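# Hang ball-filled shallow basket on stand peg by cord

## Task

Lift the shallow basket by its cord handle and hang it on the peg of the stand, with all of the balls still inside the basket when it is done; a ball left outside means failure.

## Robot and tools

Robot: two arms, left_arm and right_arm, each ending in a parallel gripper. The left arm sits on the +y side of the scene. Calibrated bases in the scene frame: left_arm at (-0.002, +0.246, +0.012) m, quat_wxyz (+1.000, 0, 0, -0.010); right_arm at (+0.026, -0.339, +0.021) m, quat_wxyz (+1.000, 0, 0, -0.007). Arm names do not match image sides.

Frames. Scene frame: origin at table-top height halfway between the nominal bases, +x out over the table, +z up. Each arm reports its end_effector_position (m), end_effector_quat_wxyz, velocities and Hand target in its own base frame. Fixed cameras and the table use the scene frame. Motion offsets are along the axes of that arm's current Hand target. Gripper axes: fingers point along +z, they open and close along y; the reported position is between the pads, about 1 cm short of the tips. Reported poses can be off by a few centimetres, more at long reach.

The 14-number row (used by execute_actions and move): one flat list for both arms, values in [-1, 1]: left dx, dy, dz, rx, ry, rz, opening, then the same seven for right. dx..rz are an offset from that arm's Hand target as it stood when the action or move began, never from the previous row; 1.0 equals 0.6 m of travel or 180 degrees. rx, ry, rz form one rotation vector. Opening is absolute, not an offset: +1 fully open (0.094 m), -1 closed. Repeating the same offset moves the arm further. All six pose numbers at 0 re-requests the current Hand target. A 0 opening is a real command (half open), so resend the present opening to leave a gripper alone.

execute_actions(actions, cameras): actions is a list of actions; each action is up to 15 rows, one per 1/30 s step, and a short action repeats its final row to fill 15 steps. cameras picks images by name, ["all"] or []; by default images come only with an empty actions list, which also shows the scene number and fields normally omitted.

move(target, speed, blend, opening_speed, grip_force, blocking, cameras): drives each gripper in a straight line from its Hand target toward target, one 14-number row or a list of up to 15 rows, every row counted from the same starting Hand targets. speed is m/s per path, 0.002 to 2.9, default 0.25 (rotation up to twice that in rad/s); one number or one per target. blend (m) rounds corners between listed targets; 0 stops at each. opening_speed sets finger travel per second on the -1..+1 scale, at least 0.2; use it when closing on anything fragile. grip_force is newtons per finger pad, 10 to 50, one value or one per arm; it persists and closing gets slow at low values. Paths share a 10 s cap and do not avoid obstacles or the other arm. Avoid routing a gripper near its own base; go around. The result adds a move: line such as done, off_target, moving, held or fault, plus limits (paced = pose clipped, held = steps withheld). done means at rest within 10 mm and 2 degrees; it says nothing about contact. blocking=false returns after about 0.5 s while the move continues.

wait(seconds 0 to 10, cameras) lets time pass with commands held. stop(cameras) brakes a running move. zoom_image(camera, region [x0, y0, x1, y1] pixels, max 504 by 504) enlarges part of the latest image from cam_high, cam_low, cam_left_wrist or cam_right_wrist. finished_scene(scene) ends the current scene with its number and is irreversible; the basket must stay hung with every ball in it without robot help.

Results: end effector poses, Hand target (last commanded pose after clipping; next offsets start here), Tool commands, grip_measured (opening on the -1..+1 scale, reads up to 2.5 mm wide when empty, narrower than a squeezed part), Joint positions (last value = opening in m), Joint velocities (may be omitted when all within noise), joint torques (include arm weight, offset and noisy; joints 1 to 3 wrap at ±28 N m). Joint limits (rad): waist -2.618..3.054, shoulder 0..3.142, elbow 0..3.142 (straight 2.901), wrist pitch -1.571..1.571, wrist yaw -1.571..1.571, wrist roll -2.094..2.094.

Behaviour notes: each step the commanded orientation is limited to 40 degrees from the measured one. A gripper often rests a few cm short of its command from friction or load; an all-zero action asks again, then send the remaining gap as an offset. A blocked arm keeps pushing until you command its target back past the gripper. Pad force is roughly 50 to 64 N at full grip; release by commanding an opening well above grip_measured.

Cameras: cam_high and cam_low are fixed (672x504); cam_left_wrist and cam_right_wrist ride on the arms and may lag during motion. Calibration can be off by a couple of degrees and millimetres; trust the image centre most.

Avoid: dropping the basket or balls, tipping balls out, releasing anything still moving, fast impacts on the stand or table, hard pushes, contact or squeezing between the two arms or their wrist cameras, straining the camera cables, and anything leaving the table. Loose items may get nudged occasionally; recheck. Motors heat when holding loads, staying stretched or pushing unreachable poses: MOTOR HOT at 75 °C, a fault that folds and disables that arm at 90 °C, collapse at 100 °C.

Each tool is called after "Emit:" as name([rows], argument=value, ...), one row to a line, values as JSON.

## Session

Emit:
execute_actions(actions=[])

Scene clock: 0.00 s.
left_arm: end_effector_position=(+0.4042, +0.0118, +0.1243) grip_measured=+1.000 end_effector_quat_wxyz=(+0.631, -0.032, +0.773, +0.058) | right_arm: end_effector_position=(+0.4089, -0.0214, +0.1077) grip_measured=+1.000 end_effector_quat_wxyz=(+0.600, +0.074, +0.795, -0.056)
Joint positions: left_arm=[-0.055 1.567 0.35 1.016 -0.184 0.013 0.094] | right_arm=[0.04 1.59 0.397 0.91 0.216 0.063 0.094]
Joint velocities: within noise
Joint torques (N m): no reading
Heat: left arm: 31 °C; right arm: 33 °C.
Hand target: left_arm +0.4071, +0.0118, +0.1353; +0.644, -0.034, +0.762, +0.057 | right_arm +0.4123, -0.0216, +0.1187; +0.613, +0.076, +0.785, -0.055
Tool commands: left_gripper/opening=+1.0 right_gripper/opening=+1.0
camera_calibration:
cam_left_wrist: T_world_to_cam=[[0.0673055, -0.985154, -0.157928, 0.00645794], [-0.773463, 0.0484696, -0.631986, 0.398027], [0.630258, 0.164688, -0.758718, -0.0588704], [0, 0, 0, 1]] pos_world=[0.344528, -0.00323493, 0.207902]
cam_right_wrist: T_world_to_cam=[[-0.267352, -0.958028, -0.103467, 0.099331], [-0.784512, 0.278754, -0.553928, 0.389387], [0.559521, -0.0669224, -0.82611, -0.0412862], [0, 0, 0, 1]] pos_world=[0.355135, -0.0161441, 0.191863]

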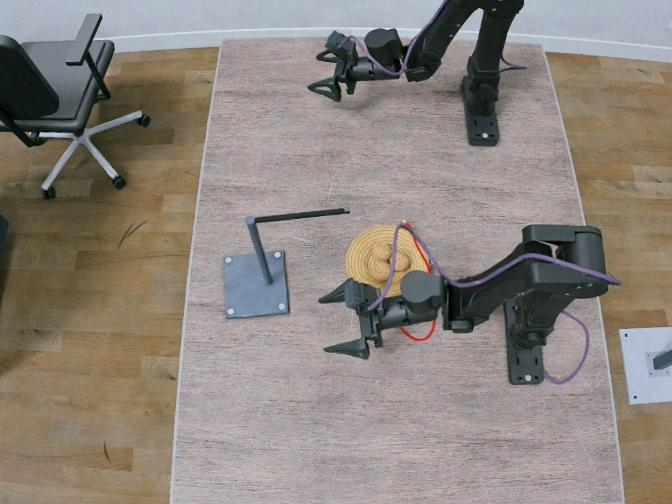

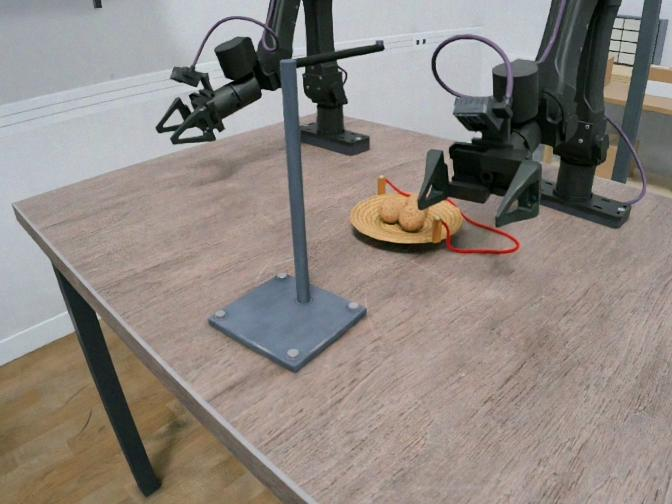

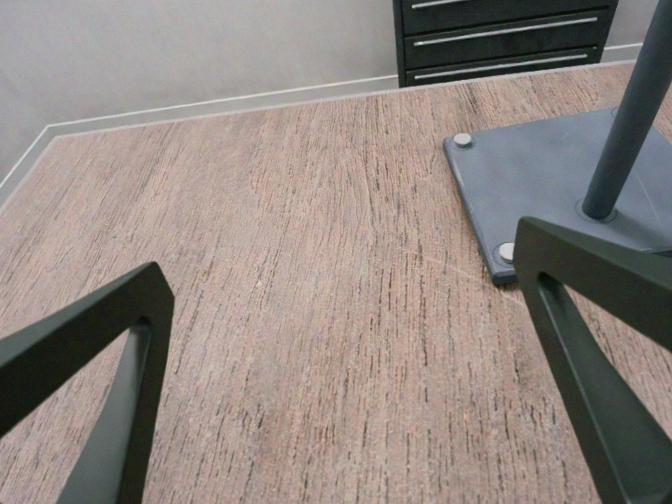

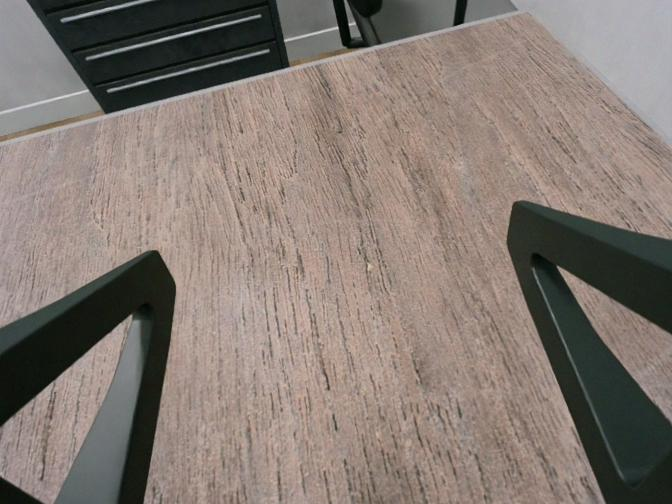

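Emit:
move(target=[-0.147,-0.028,-0.296,0.039,0.446,0.024,1,0,0,0,0,0,0,1], cameras=["all"])

Scene clock: 5.50 s.
left_arm: end_effector_position=(+0.2542, -0.0276, +0.2441) grip_measured=+1.000 end_effector_quat_wxyz=(+0.109, +0.001, +0.994, -0.008) | right_arm: end_effector_position=(+0.4089, -0.0214, +0.1077) grip_measured=+1.000 end_effector_quat_wxyz=(+0.600, +0.074, +0.795, -0.056)
Joint positions: left_arm=[-0.118 1.397 1.608 -1.563 -0.009 -0.115 0.094] | right_arm=[0.04 1.59 0.397 0.91 0.216 0.063 0.094]
Joint torques (N m): left_arm=[-0.46 -7.02 5.26 0.84 0.06 -0.08] | right_arm=[-0.08 -8.35 5.29 1.82 0.09 -0.09]
Heat: left arm: 31 °C; right arm: 34 °C.
Hand target: left_arm +0.2504, -0.0298, +0.2506; +0.000, +0.000, +1.000, +0.001 | right_arm +0.4123, -0.0216, +0.1187; +0.613, +0.076, +0.785, -0.055
Off the commanded pose: left_arm 0.008 m, 13 deg | right_arm 0.011 m, 2 deg.
joint sent to its limit (left arm) — joint 4 (wrist pitch), lower limit. The joint targets are off in orientation, not in position.
move: off_target (left_arm, right_arm)
camera_calibration:
cam_left_wrist: T_world_to_cam=[[-0.126081, -0.991782, 0.0217337, 0.00173939], [-0.891212, 0.122864, 0.43663, 0.130813], [-0.435712, 0.0356816, -0.899379, 0.434844], [0, 0, 0, 1]] pos_world=[0.306268, -0.0298631, 0.333935]
cam_right_wrist: T_world_to_cam=[[-0.267352, -0.958028, -0.103467, 0.099331], [-0.784512, 0.278754, -0.553928, 0.389387], [0.559521, -0.0669224, -0.82611, -0.0412862], [0, 0, 0, 1]] pos_world=[0.355135, -0.0161441, 0.191863]

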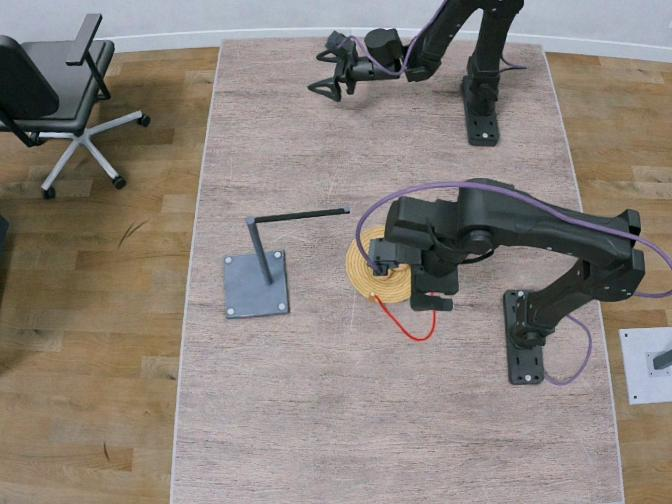

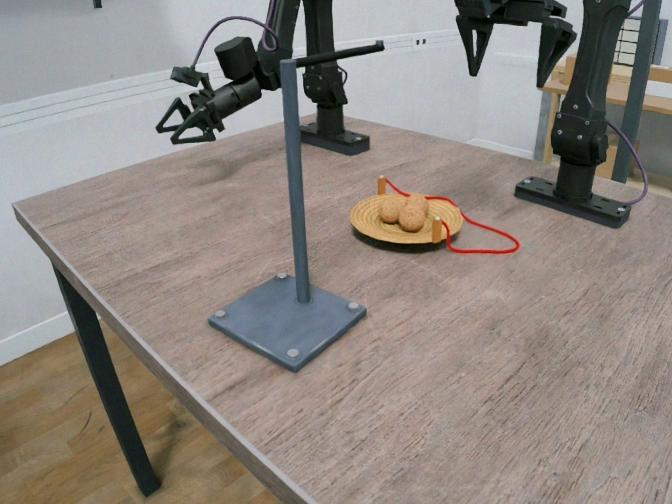

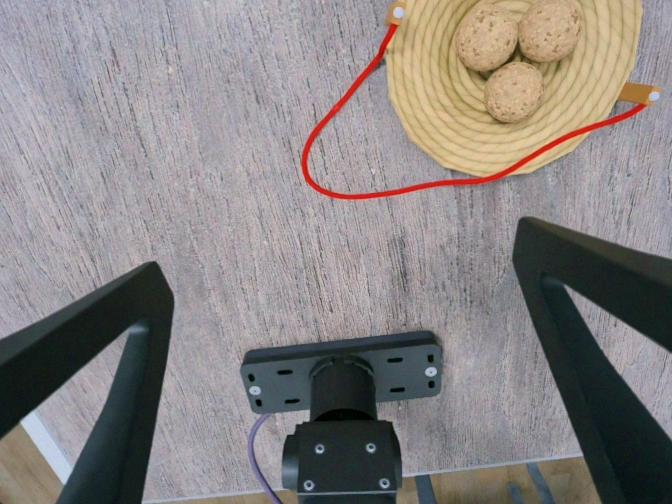

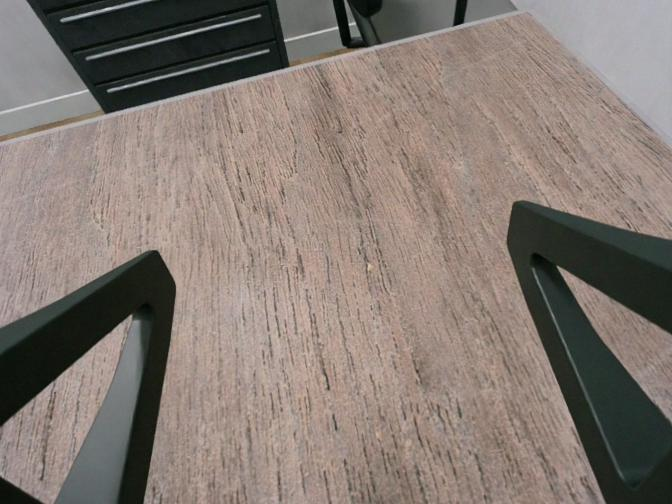

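Emit:
move(target=[0.0957,-0.0437,0.28,0,0,-0.5,-0.3,0,0,0,0,0,0,1], cameras=["cam_left_wrist","cam_low"])

Scene clock: 10.97 s.
left_arm: end_effector_position=(+0.1941, -0.0556, +0.0815) grip_measured=-0.297 end_effector_quat_wxyz=(+0.004, +0.705, -0.710, -0.005) | right_arm: end_effector_position=(+0.4089, -0.0214, +0.1077) grip_measured=+1.000 end_effector_quat_wxyz=(+0.600, +0.074, +0.795, -0.056)
Joint positions: left_arm=[-0.282 1.33 0.919 -1.173 0.002 -1.845 0.033] | right_arm=[0.04 1.59 0.397 0.91 0.216 0.063 0.094]
Joint torques (N m): left_arm=[-0.49 -6.08 4.63 0.47 -0.03 -0.12] | right_arm=[0.03 -8.28 5.22 1.75 0.04 -0.02]
Heat: left arm: 31 °C; right arm: 34 °C.
Hand target: left_arm +0.1929, -0.0558, +0.0827; +0.000, +0.707, -0.707, -0.001 | right_arm +0.4123, -0.0216, +0.1187; +0.613, +0.076, +0.785, -0.055
Off the commanded pose: left_arm 0.002 m, 1 deg | right_arm 0.011 m, 2 deg.
move: off_target (right_arm)
camera_calibration:
cam_left_wrist: T_world_to_cam=[[0.991966, -0.125239, 0.0178432, -0.19866], [-0.10907, -0.775258, 0.622156, -0.0651005], [-0.0640853, -0.619104, -0.78269, 0.145346], [0, 0, 0, 1]] pos_world=[0.199278, 0.0146348, 0.157809]
Images, in order (width x height): cam_low 672x504, cam_left_wrist 672x504.

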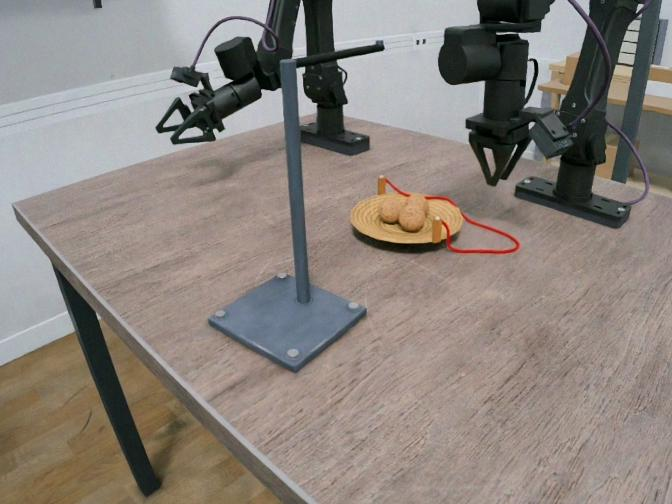

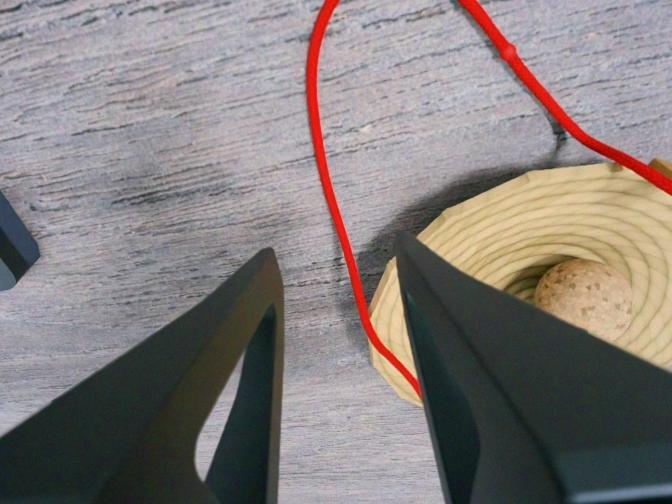

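Emit:
move(target=[0,0.0083,0.1245,0,0,0,-0.3,0,0,0,0,0,0,1], cameras=["cam_left_wrist","cam_low"], speed=0.1)

Emit:
zoom_image(camera="cam_low", region=[400, 120, 600, 270])

Scene clock: 12.93 s.
left_arm: end_effector_position=(+0.1904, -0.0560, +0.0114) grip_measured=-0.297 end_effector_quat_wxyz=(-0.002, +0.705, -0.709, +0.006) | right_arm: end_effector_position=(+0.4089, -0.0214, +0.1077) grip_measured=+1.000 end_effector_quat_wxyz=(+0.600, +0.074, +0.795, -0.056)
Joint positions: left_arm=[-0.288 1.387 0.668 -0.839 0.003 -1.853 0.033] | right_arm=[0.04 1.59 0.397 0.91 0.216 0.063 0.094]
Joint torques (N m): left_arm=[-0.49 -3.64 4.34 0.51 -0.04 -0.12] | right_arm=[0.02 -8.06 5.35 1.81 0.06 -0.11]
Heat: left arm: 31 °C; right arm: 34 °C.
Hand target: left_arm +0.1879, -0.0557, +0.0079; +0.000, +0.707, -0.707, -0.001 | right_arm +0.4123, -0.0216, +0.1187; +0.613, +0.076, +0.785, -0.055
Off the commanded pose: left_arm 0.004 m, 1 deg | right_arm 0.011 m, 2 deg.
move: off_target (right_arm)
camera_calibration:
cam_left_wrist: T_world_to_cam=[[0.991398, -0.123507, 0.0433084, -0.193867], [-0.123303, -0.770433, 0.625484, -0.0193498], [-0.0438853, -0.625444, -0.779034, 0.0856733], [0, 0, 0, 1]] pos_world=[0.193573, 0.0147322, 0.0872415]
Images, in order (width x height): cam_low 672x504, cam_left_wrist 672x504.

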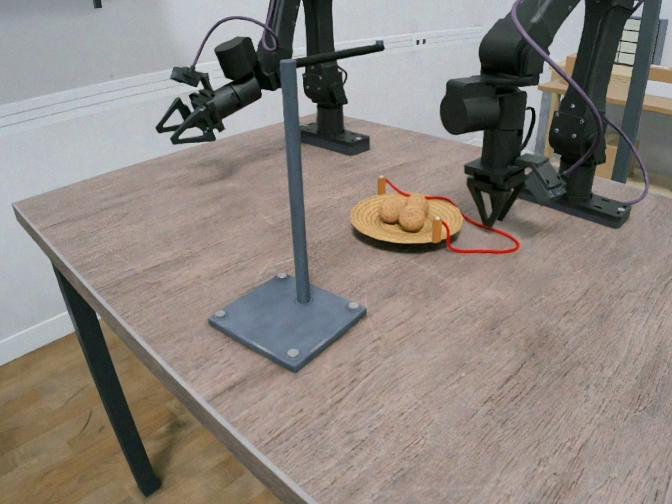

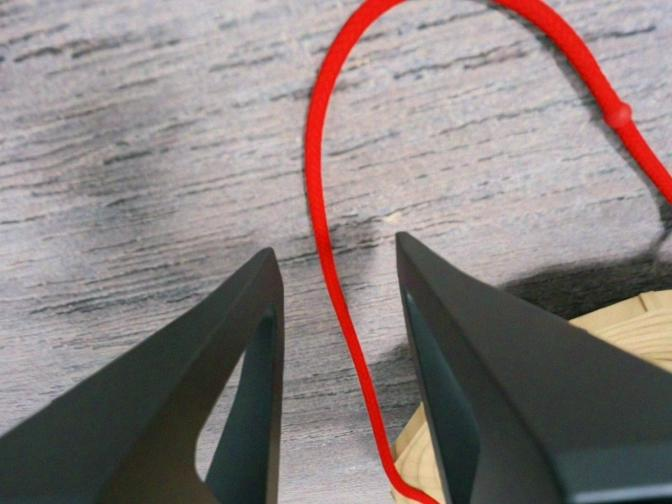

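Scaled by 2.520.

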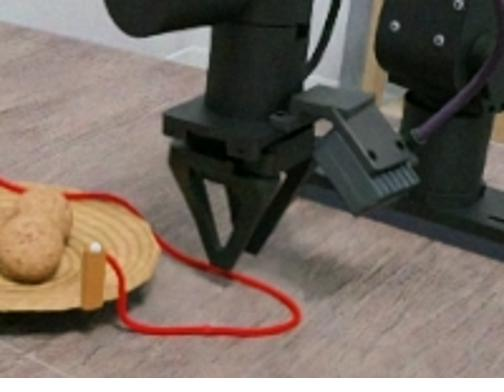

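Emit:
move(target=[0,0.001,0.019,0,0,0,-0.3,0,0,0,0,0,0,1], speed=0.03)

Emit:
move(target=[0,0,0,0,0,0,-1,0,0,0,0,0,0,1], opening_speed=0.5, cameras=["cam_left_wrist","cam_low"])

Emit:
zoom_image(camera="cam_low", region=[400, 120, 600, 270])

Scene clock: 14.17 s.
left_arm: end_effector_position=(+0.1906, -0.0561, +0.0004) grip_measured=-0.297 end_effector_quat_wxyz=(-0.002, +0.705, -0.709, +0.007) | right_arm: end_effector_position=(+0.4089, -0.0214, +0.1077) grip_measured=+1.000 end_effector_quat_wxyz=(+0.600, +0.074, +0.795, -0.056)
Joint positions: left_arm=[-0.288 1.412 0.638 -0.783 0.003 -1.854 0.033] | right_arm=[0.04 1.59 0.397 0.91 0.216 0.063 0.094]
Joint torques (N m): left_arm=[-0.54 -3.7 4.08 0.49 -0.04 -0.12] | right_arm=[-0.01 -8.03 5.5 1.75 0.06 -0.06]
Heat: left arm: 31 °C; right arm: 34 °C.
Hand target: left_arm +0.1872, -0.0557, -0.0035; +0.000, +0.707, -0.707, -0.001 | right_arm +0.4123, -0.0216, +0.1187; +0.613, +0.076, +0.785, -0.055
Off the commanded pose: left_arm 0.005 m, 1 deg | right_arm 0.011 m, 2 deg.
move: off_target (right_arm)

Scene clock: 15.77 s.
left_arm: end_effector_position=(+0.1907, -0.0561, +0.0004) grip_measured=-0.971 end_effector_quat_wxyz=(-0.002, +0.706, -0.709, +0.007) | right_arm: end_effector_position=(+0.4089, -0.0214, +0.1077) grip_measured=+1.000 end_effector_quat_wxyz=(+0.600, +0.074, +0.795, -0.056)
Joint positions: left_arm=[-0.288 1.412 0.638 -0.782 0.003 -1.855 0.001] | right_arm=[0.04 1.59 0.397 0.91 0.216 0.063 0.094]
Joint torques (N m): left_arm=[-0.55 -3.7 4.08 0.52 -0.04 -0.11] | right_arm=[0.05 -8.21 5.2 1.8 0 0.01]
Heat: left arm: 31 °C; right arm: 34 °C.
Hand target: left_arm +0.1872, -0.0557, -0.0035; +0.000, +0.707, -0.707, -0.001 | right_arm +0.4123, -0.0216, +0.1187; +0.613, +0.076, +0.785, -0.055
Off the commanded pose: left_arm 0.005 m, 1 deg | right_arm 0.011 m, 2 deg.
move: off_target (right_arm)
camera_calibration:
cam_left_wrist: T_world_to_cam=[[0.991487, -0.121955, 0.0456089, -0.193603], [-0.123518, -0.770166, 0.625769, -0.0124526], [-0.0411893, -0.626076, -0.778674, 0.076557], [0, 0, 0, 1]] pos_world=[0.19357, 0.014729, 0.0762354]
Images, in order (width x height): cam_low 672x504, cam_left_wrist 672x504.

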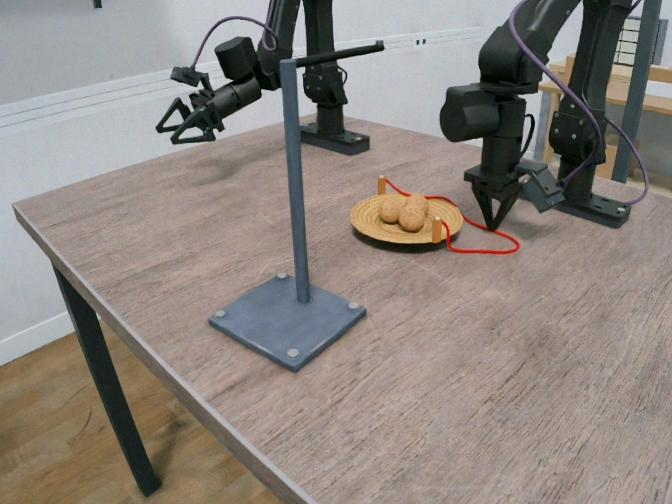

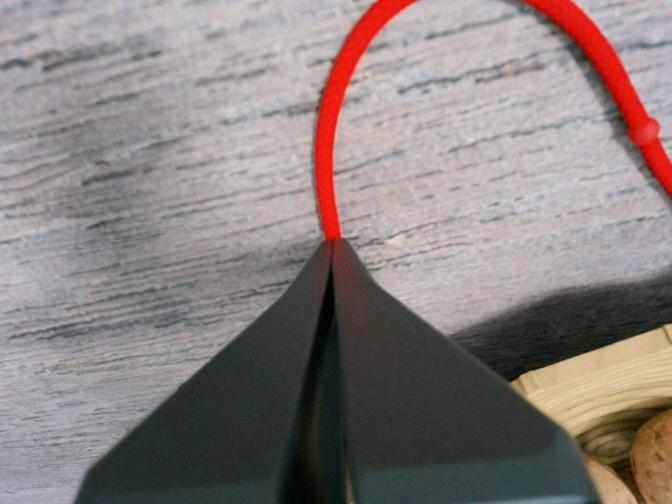

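Scaled by 2.520.

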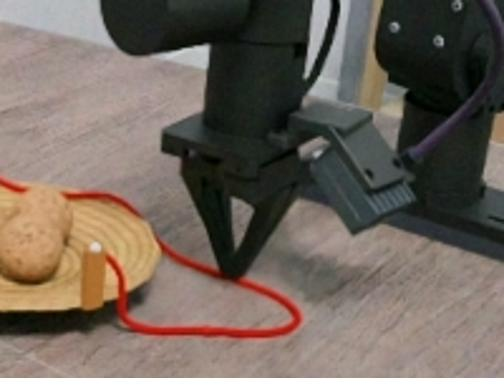

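Emit:
move([
  [0.09,-0.08,-0.172,0,0,0,-1,0,0,0,0,0,0,1],
  [0.173,-0.163,-0.297,0,0,0,-1,0,0,0,0,0,0,1],
], speed=0.1, blend=0.03, cameras=["all"])

Emit:
zoom_image(camera="cam_low", region=[320, 60, 560, 270])

Scene clock: 19.20 s.
left_arm: end_effector_position=(+0.2826, -0.1575, +0.1723) grip_measured=-0.972 end_effector_quat_wxyz=(+0.001, +0.704, -0.710, +0.002) | right_arm: end_effector_position=(+0.4089, -0.0214, +0.1077) grip_measured=+1.000 end_effector_quat_wxyz=(+0.600, +0.074, +0.795, -0.056)
Joint positions: left_arm=[-0.509 1.78 1.724 -1.511 0.004 -2.072 0.001] | right_arm=[0.04 1.59 0.397 0.91 0.216 0.063 0.094]
Joint torques (N m): left_arm=[-0.43 -7.31 8.31 0.25 -0.05 -0.13] | right_arm=[0.03 -8.16 5.2 1.79 0.06 0]
Heat: left arm: 31 °C; right arm: 34 °C.
Hand target: left_arm +0.2851, -0.1598, +0.1745; +0.000, +0.707, -0.707, -0.001 | right_arm +0.4123, -0.0216, +0.1187; +0.613, +0.076, +0.785, -0.055
Off the commanded pose: left_arm 0.004 m, 1 deg | right_arm 0.011 m, 2 deg.
move: off_target (right_arm)
camera_calibration:
cam_left_wrist: T_world_to_cam=[[0.991502, -0.125801, 0.033123, -0.303393], [-0.118734, -0.771099, 0.625546, -0.188243], [-0.0531534, -0.624163, -0.779484, 0.15454], [0, 0, 0, 1]] pos_world=[0.286678, -0.0868631, 0.248266]
cam_right_wrist: T_world_to_cam=[[-0.267352, -0.958028, -0.103467, 0.099331], [-0.784512, 0.278754, -0.553928, 0.389387], [0.559521, -0.0669224, -0.82611, -0.0412862], [0, 0, 0, 1]] pos_world=[0.355135, -0.0161441, 0.191863]

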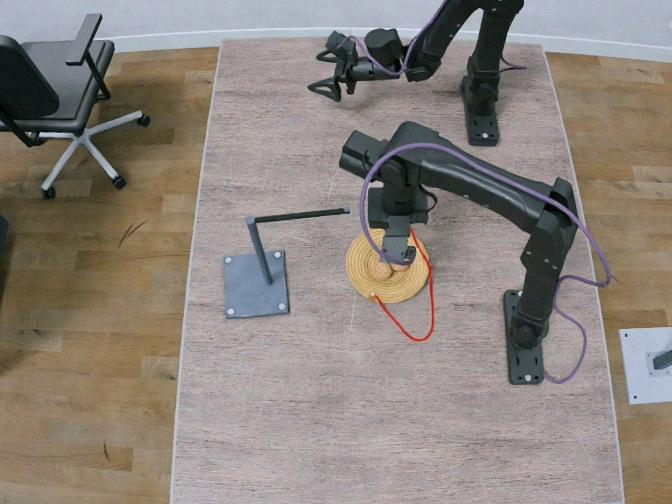

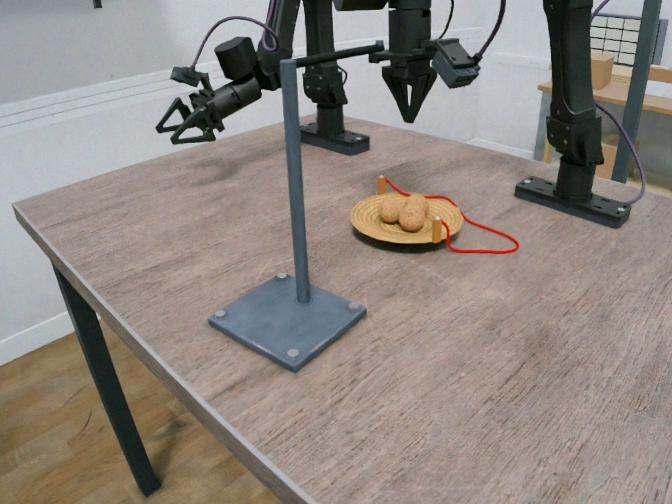

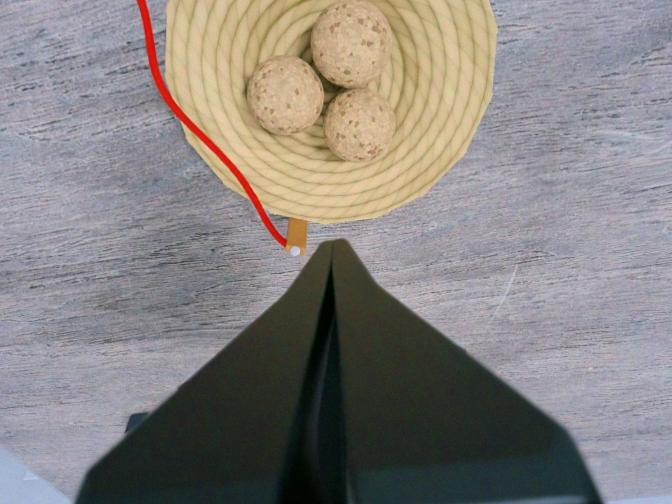

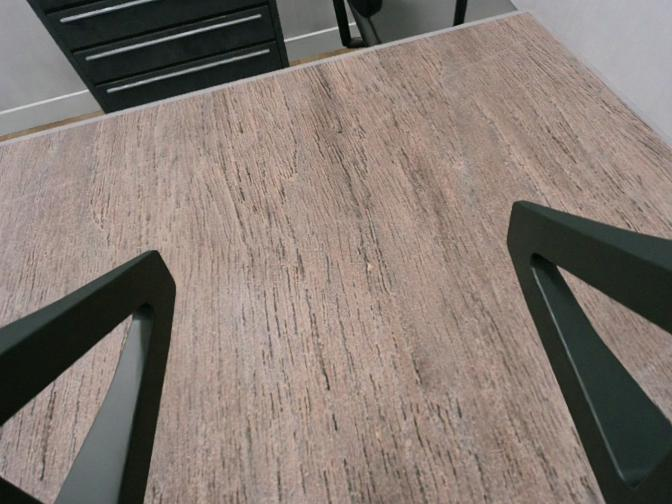

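Scaled by 2.100.

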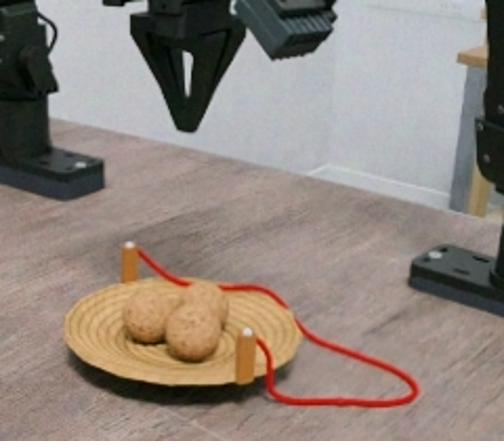

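Emit:
move([
  [-0.173,0.1617,0.25,0,0,0,-0.3,0,0,0,0,0,0,1],
  [-0.173,0.1617,0.307,0,0,0,-0.3,0,0,0,0,0,0,1],
], speed=[0.12,0.03], cameras=["cam_left_wrist","cam_low"])

Emit:
zoom_image(camera="cam_low", region=[440, 170, 540, 270])

Scene clock: 23.23 s.
left_arm: end_effector_position=(+0.1883, -0.0579, -0.0030) grip_measured=-0.303 end_effector_quat_wxyz=(+0.001, +0.707, -0.707, +0.003) | right_arm: end_effector_position=(+0.4089, -0.0214, +0.1077) grip_measured=+1.000 end_effector_quat_wxyz=(+0.600, +0.074, +0.795, -0.056)
Joint positions: left_arm=[-0.299 1.424 0.632 -0.775 0.004 -1.871 0.033] | right_arm=[0.04 1.59 0.397 0.91 0.216 0.063 0.094]
Joint torques (N m): left_arm=[0.38 -3.22 3.49 0.77 -0.05 0.05] | right_arm=[-0.1 -8.12 5.29 1.77 0.07 -0.05]
Heat: left arm: 31 °C; right arm: 34 °C.
Hand target: left_arm +0.1880, -0.0557, -0.0095; +0.000, +0.707, -0.707, -0.001 | right_arm +0.4123, -0.0216, +0.1187; +0.613, +0.076, +0.785, -0.055
Off the commanded pose: left_arm 0.007 m, 0 deg | right_arm 0.011 m, 2 deg.
move: off_target (right_arm)
camera_calibration:
cam_left_wrist: T_world_to_cam=[[0.992459, -0.117423, 0.035165, -0.191175], [-0.11349, -0.771874, 0.625564, -0.013944], [-0.0463127, -0.624838, -0.77938, 0.0736678], [0, 0, 0, 1]] pos_world=[0.191563, 0.012819, 0.0728607]
Images, in order (width x height): cam_low 672x504, cam_left_wrist 672x504.

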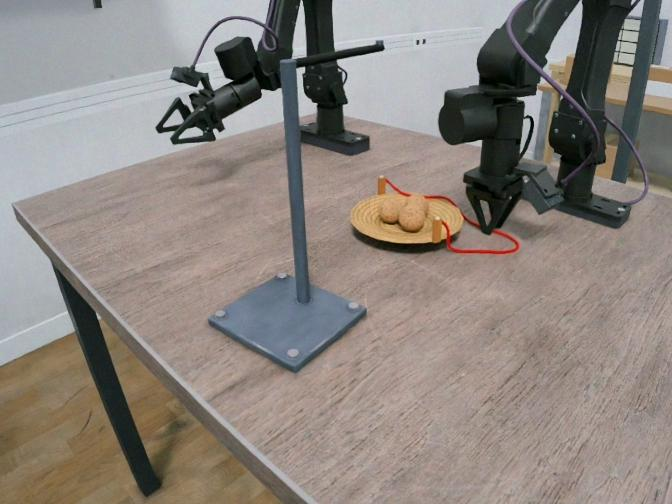

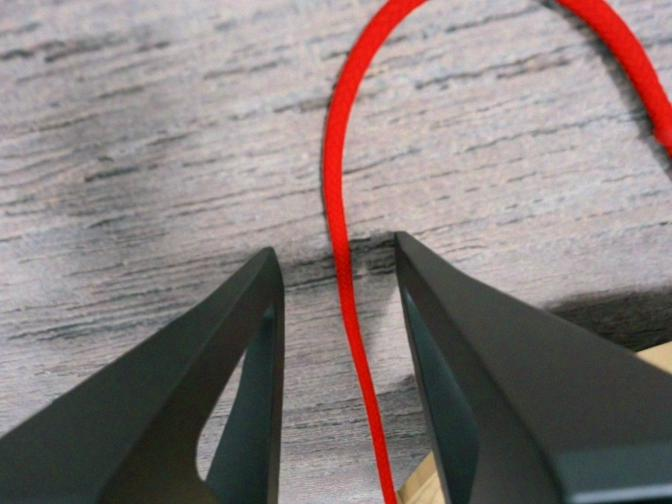

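Scaled by 5.040.

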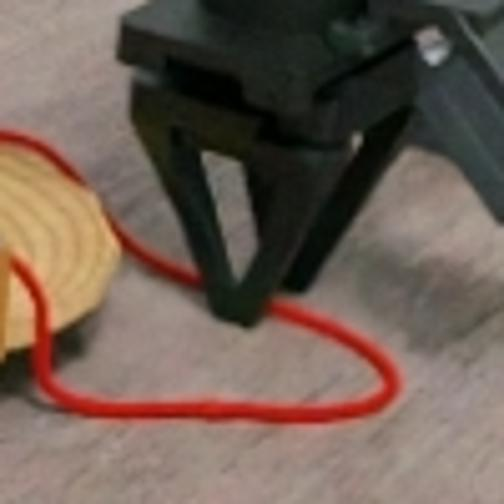

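Emit:
move(target=[0,0,0,0,0,0,-1,0,0,0,0,0,0,1], opening_speed=0.7)

Emit:
move(target=[0,0,-0.1,0,0,0,-1,0,0,0,0,0,0,1], speed=0.08, cameras=["cam_left_wrist","cam_low"])

Scene clock: 24.70 s.
left_arm: end_effector_position=(+0.1912, -0.0589, -0.0030) grip_measured=-0.919 end_effector_quat_wxyz=(-0.002, +0.707, -0.707, +0.008) | right_arm: end_effector_position=(+0.4089, -0.0214, +0.1077) grip_measured=+1.000 end_effector_quat_wxyz=(+0.600, +0.074, +0.795, -0.056)
Joint positions: left_arm=[-0.299 1.424 0.632 -0.762 0.005 -1.87 0.004] | right_arm=[0.04 1.59 0.397 0.91 0.216 0.063 0.094]
Joint torques (N m): left_arm=[0.38 -3.22 3.52 0.65 -0.06 0.05] | right_arm=[-0.16 -8.18 5.44 1.74 0.02 -0.03]
Heat: left arm: 31 °C; right arm: 35 °C.
Hand target: left_arm +0.1881, -0.0557, -0.0095; +0.000, +0.707, -0.707, -0.001 | right_arm +0.4123, -0.0216, +0.1187; +0.613, +0.076, +0.785, -0.055
Off the commanded pose: left_arm 0.008 m, 1 deg | right_arm 0.011 m, 2 deg.
move: off_target (right_arm)

Scene clock: 26.20 s.
left_arm: end_effector_position=(+0.1798, -0.0554, +0.0387) grip_measured=-0.921 end_effector_quat_wxyz=(+0.012, +0.707, -0.707, -0.017) | right_arm: end_effector_position=(+0.4089, -0.0214, +0.1077) grip_measured=+1.000 end_effector_quat_wxyz=(+0.600, +0.074, +0.795, -0.056)
Joint positions: left_arm=[-0.299 1.35 0.757 -1.02 0.005 -1.87 0.004] | right_arm=[0.04 1.59 0.397 0.91 0.216 0.063 0.094]
Joint torques (N m): left_arm=[0.34 -6.82 7.8 0.2 -0.06 0.04] | right_arm=[0.08 -8.28 5.48 1.79 0.03 0.05]
Heat: left arm: 31 °C; right arm: 35 °C.
Hand target: left_arm +0.1881, -0.0558, +0.0505; +0.000, +0.707, -0.707, -0.001 | right_arm +0.4123, -0.0216, +0.1187; +0.613, +0.076, +0.785, -0.055
Off the commanded pose: left_arm 0.014 m, 2 deg | right_arm 0.011 m, 2 deg.
move: off_target (left_arm, right_arm)
camera_calibration:
cam_left_wrist: T_world_to_cam=[[0.992958, -0.118015, -0.0103164, -0.182376], [-0.08624, -0.779814, 0.620043, -0.0442223], [-0.081219, -0.614787, -0.7845, 0.114392], [0, 0, 0, 1]] pos_world=[0.186569, 0.0143184, 0.115279]
Images, in order (width x height): cam_low 672x504, cam_left_wrist 672x504.

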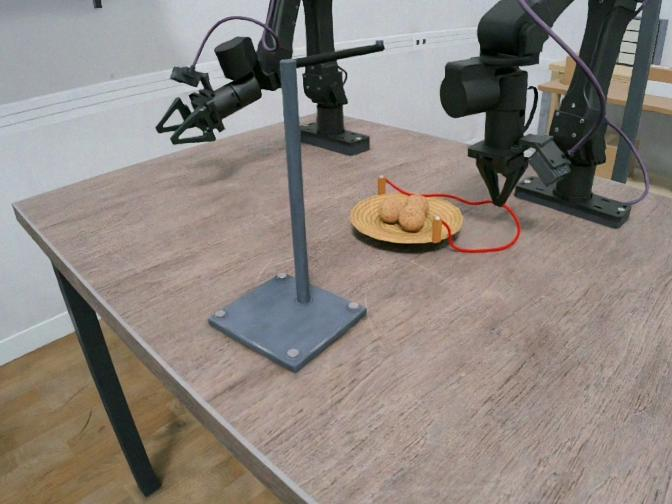

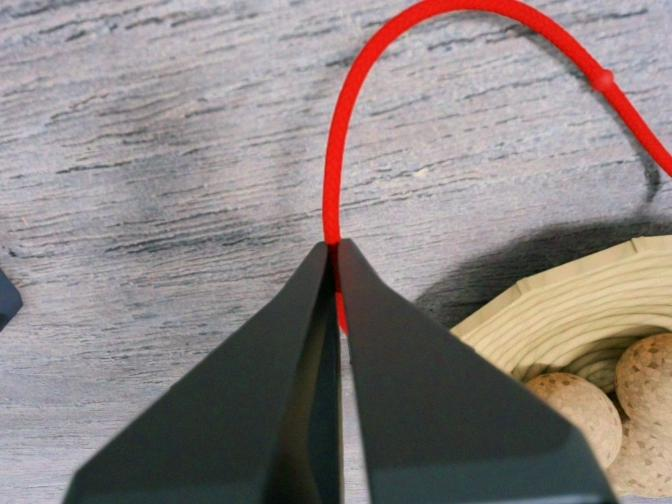

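Emit:
move([
  [0.09,-0.087,-0.116,0,0,0,-1,0,0,0,0,0,0,1],
  [0.173,-0.162,-0.225,0,0,0,-1,0,0,0,0,0,0,1],
], speed=0.1, blend=0.03, cameras=["cam_high","cam_left_wrist","cam_low"])

Emit:
zoom_image(camera="cam_low", region=[320, 60, 560, 270])

Scene clock: 29.13 s.
left_arm: end_effector_position=(+0.2829, -0.1577, +0.1834) grip_measured=-0.921 end_effector_quat_wxyz=(+0.001, +0.704, -0.710, +0.006) | right_arm: end_effector_position=(+0.4089, -0.0214, +0.1077) grip_measured=+1.000 end_effector_quat_wxyz=(+0.600, +0.074, +0.795, -0.056)
Joint positions: left_arm=[-0.509 1.782 1.771 -1.548 0.005 -2.072 0.004] | right_arm=[0.04 1.59 0.397 0.91 0.216 0.063 0.094]
Joint torques (N m): left_arm=[-0.42 -7.23 8.17 0.27 -0.06 -0.13] | right_arm=[-0.1 -7.99 5.63 1.76 0.09 -0.06]
Heat: left arm: 31 °C; right arm: 35 °C.
Hand target: left_arm +0.2853, -0.1597, +0.1853; +0.000, +0.707, -0.707, -0.001 | right_arm +0.4123, -0.0216, +0.1187; +0.613, +0.076, +0.785, -0.055
Off the commanded pose: left_arm 0.004 m, 1 deg | right_arm 0.011 m, 2 deg.
joint sent to its limit (left arm) — joint 4 (wrist pitch), lower limit. The joint targets still meet the commanded pose.
move: off_target (right_arm)
camera_calibration:
cam_left_wrist: T_world_to_cam=[[0.991231, -0.12565, 0.0409119, -0.305353], [-0.123277, -0.767793, 0.628727, -0.194101], [-0.0475877, -0.628257, -0.77655, 0.16034], [0, 0, 0, 1]] pos_world=[0.286378, -0.0866627, 0.259041]
Images, in order (width x height): cam_high 672x504, cam_low 672x504, cam_left_wrist 672x504.

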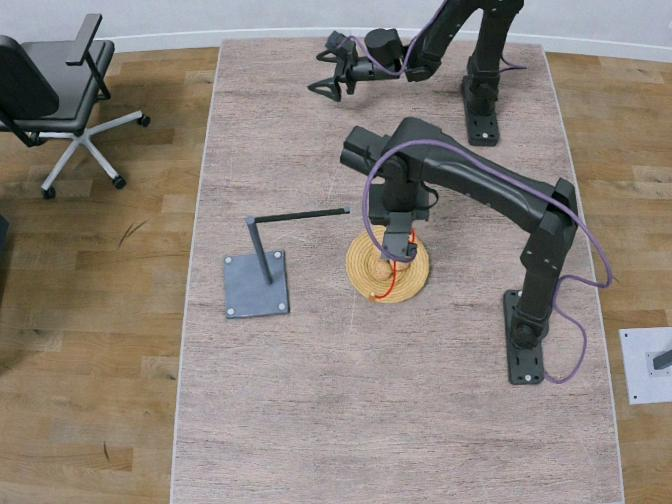

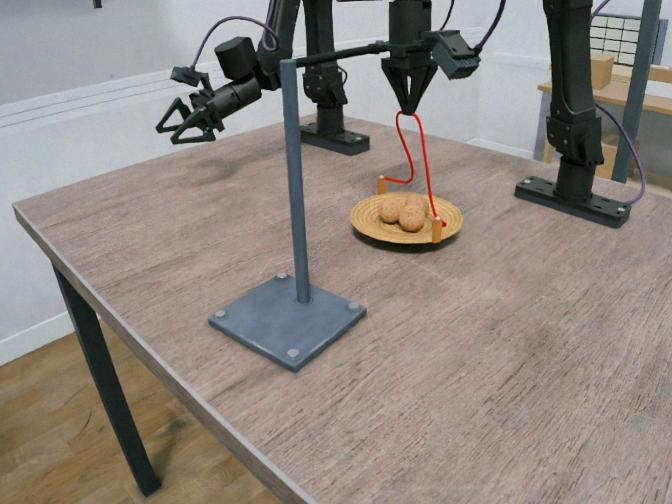

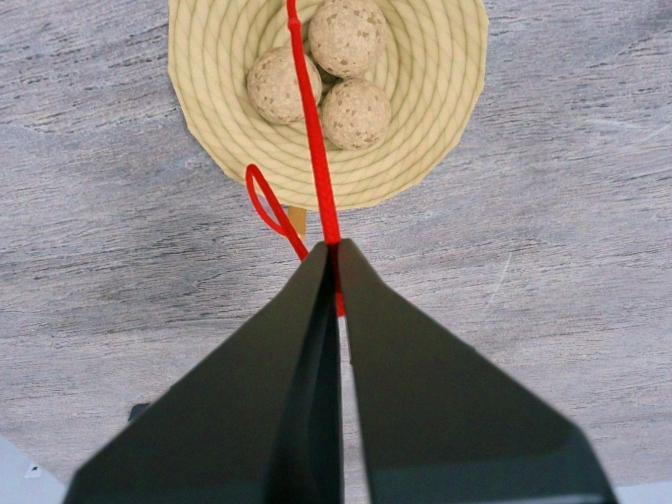

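Scaled by 2.100.

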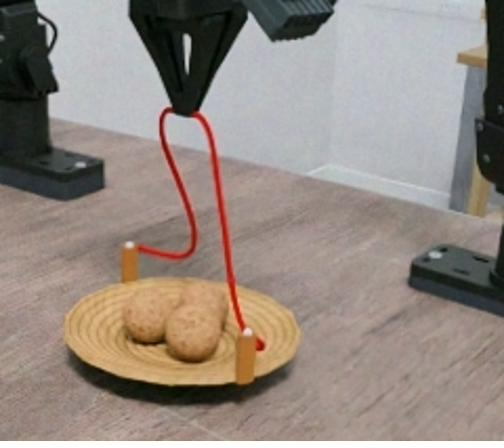

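Emit:
move(target=[0,0,-0.033,0.11,0,0,-1,0,0,0,0,0,0,1], speed=0.06, cameras=["cam_left_wrist","cam_low"])

Emit:
zoom_image(camera="cam_low", region=[320, 60, 560, 270])

Scene clock: 32.77 s.
left_arm: end_effector_position=(+0.2876, -0.1630, +0.1945) grip_measured=-0.921 end_effector_quat_wxyz=(-0.099, +0.679, -0.719, +0.108) | right_arm: end_effector_position=(+0.4089, -0.0214, +0.1077) grip_measured=+1.000 end_effector_quat_wxyz=(+0.600, +0.074, +0.795, -0.056)
Joint positions: left_arm=[-0.598 1.57 1.539 -1.284 -0.146 -2.092 0.004] | right_arm=[0.04 1.59 0.397 0.91 0.216 0.063 0.094]
Joint torques (N m): left_arm=[-0.47 -10.88 4.93 0.97 -0.27 -0.11] | right_arm=[0.2 -8.31 5.39 1.76 0.05 -0.03]
Heat: left arm: 31 °C; right arm: 35 °C.
Hand target: left_arm +0.2853, -0.1598, +0.2051; -0.122, +0.696, -0.697, +0.121 | right_arm +0.4123, -0.0216, +0.1187; +0.613, +0.076, +0.785, -0.055
Off the commanded pose: left_arm 0.011 m, 4 deg | right_arm 0.011 m, 2 deg.
joint sent to its limit (left arm) — joint 6 (wrist roll), lower limit. The joint targets are off in orientation, not in position.
move: off_target (left_arm, right_arm)
camera_calibration:
cam_left_wrist: T_world_to_cam=[[0.932329, -0.17107, 0.318588, -0.355623], [-0.331918, -0.754476, 0.566213, -0.130133], [0.143505, -0.633642, -0.760201, 0.106768], [0, 0, 0, 1]] pos_world=[0.273042, -0.0913658, 0.268145]
Images, in order (width x height): cam_low 672x504, cam_left_wrist 672x504.

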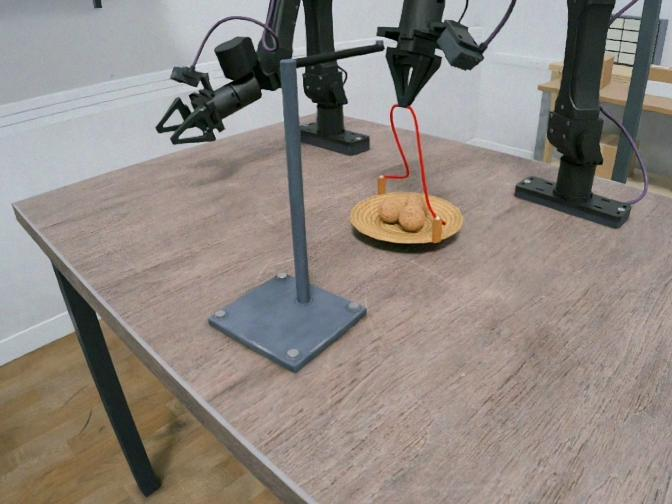

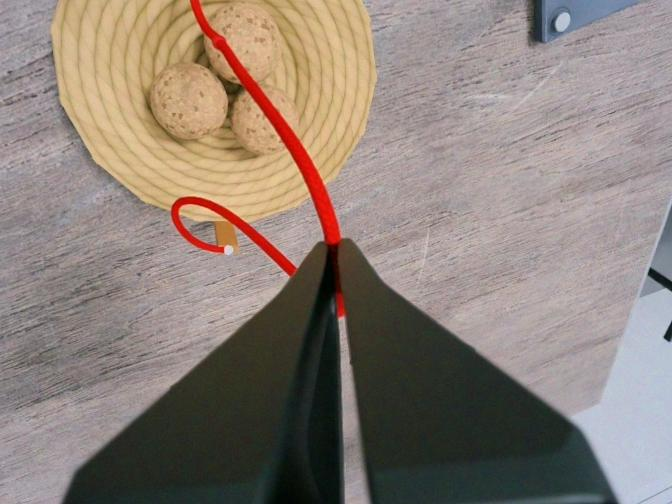

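Scaled by 2.100.

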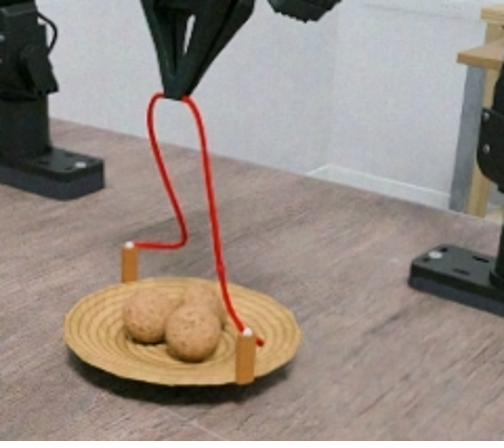

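Emit:
move(target=[0.003,0.005,-0.03,-0.02,0,0,-1,0,0,0,0,0,0,1], speed=0.06, cameras=["cam_left_wrist","cam_low","cam_high"])

Emit:
zoom_image(camera="cam_low", region=[320, 60, 560, 270])

Scene clock: 34.70 s.
left_arm: end_effector_position=(+0.2749, -0.1593, +0.2124) grip_measured=-0.921 end_effector_quat_wxyz=(-0.084, +0.679, -0.723, +0.096) | right_arm: end_effector_position=(+0.4089, -0.0214, +0.1077) grip_measured=+1.000 end_effector_quat_wxyz=(+0.600, +0.074, +0.795, -0.056)
Joint positions: left_arm=[-0.598 1.57 1.622 -1.398 -0.122 -2.092 0.004] | right_arm=[0.04 1.59 0.397 0.91 0.216 0.063 0.094]
Joint torques (N m): left_arm=[-0.38 -6.87 8.61 0.72 -0.13 -0.11] | right_arm=[-0.03 -8.03 5.59 1.79 0.04 -0.03]
Heat: left arm: 31 °C; right arm: 35 °C.
Hand target: left_arm +0.2764, -0.1616, +0.2211; -0.100, +0.700, -0.700, +0.099 | right_arm +0.4123, -0.0216, +0.1187; +0.613, +0.076, +0.785, -0.055
Off the commanded pose: left_arm 0.009 m, 4 deg | right_arm 0.011 m, 2 deg.
joint sent to its limit (left arm) — joint 6 (wrist roll), lower limit. The joint targets are off in orientation, not in position.
move: off_target (left_arm, right_arm)
camera_calibration:
cam_left_wrist: T_world_to_cam=[[0.942879, -0.175827, 0.282955, -0.344946], [-0.314144, -0.751958, 0.579545, -0.149101], [0.110871, -0.63533, -0.76424, 0.134124], [0, 0, 0, 1]] pos_world=[0.263533, -0.0875557, 0.286518]
Images, in order (width x height): cam_high 672x504, cam_low 672x504, cam_left_wrist 672x504.

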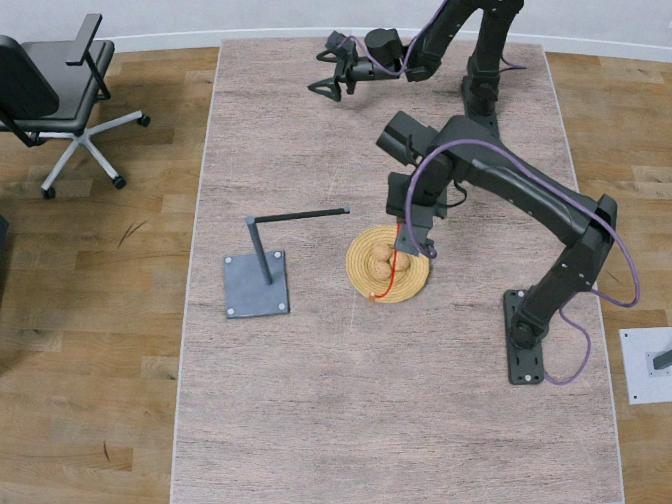

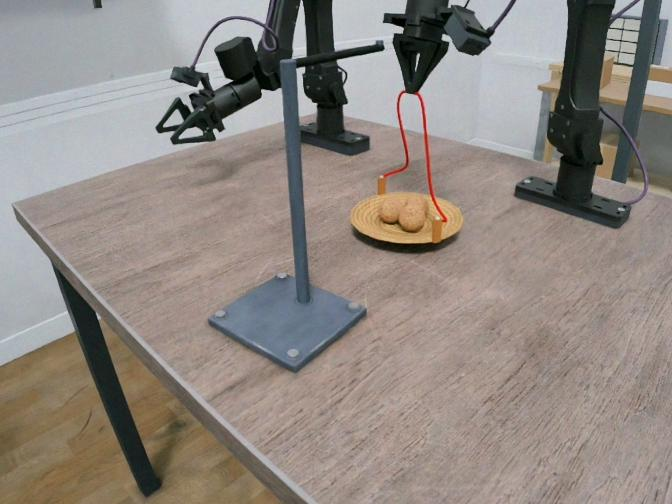

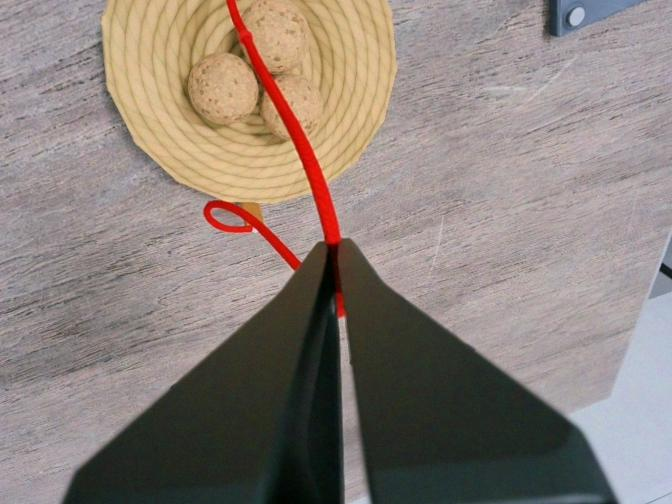

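Scaled by 2.100.

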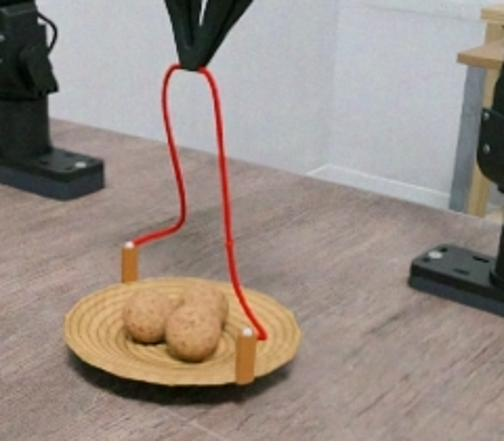

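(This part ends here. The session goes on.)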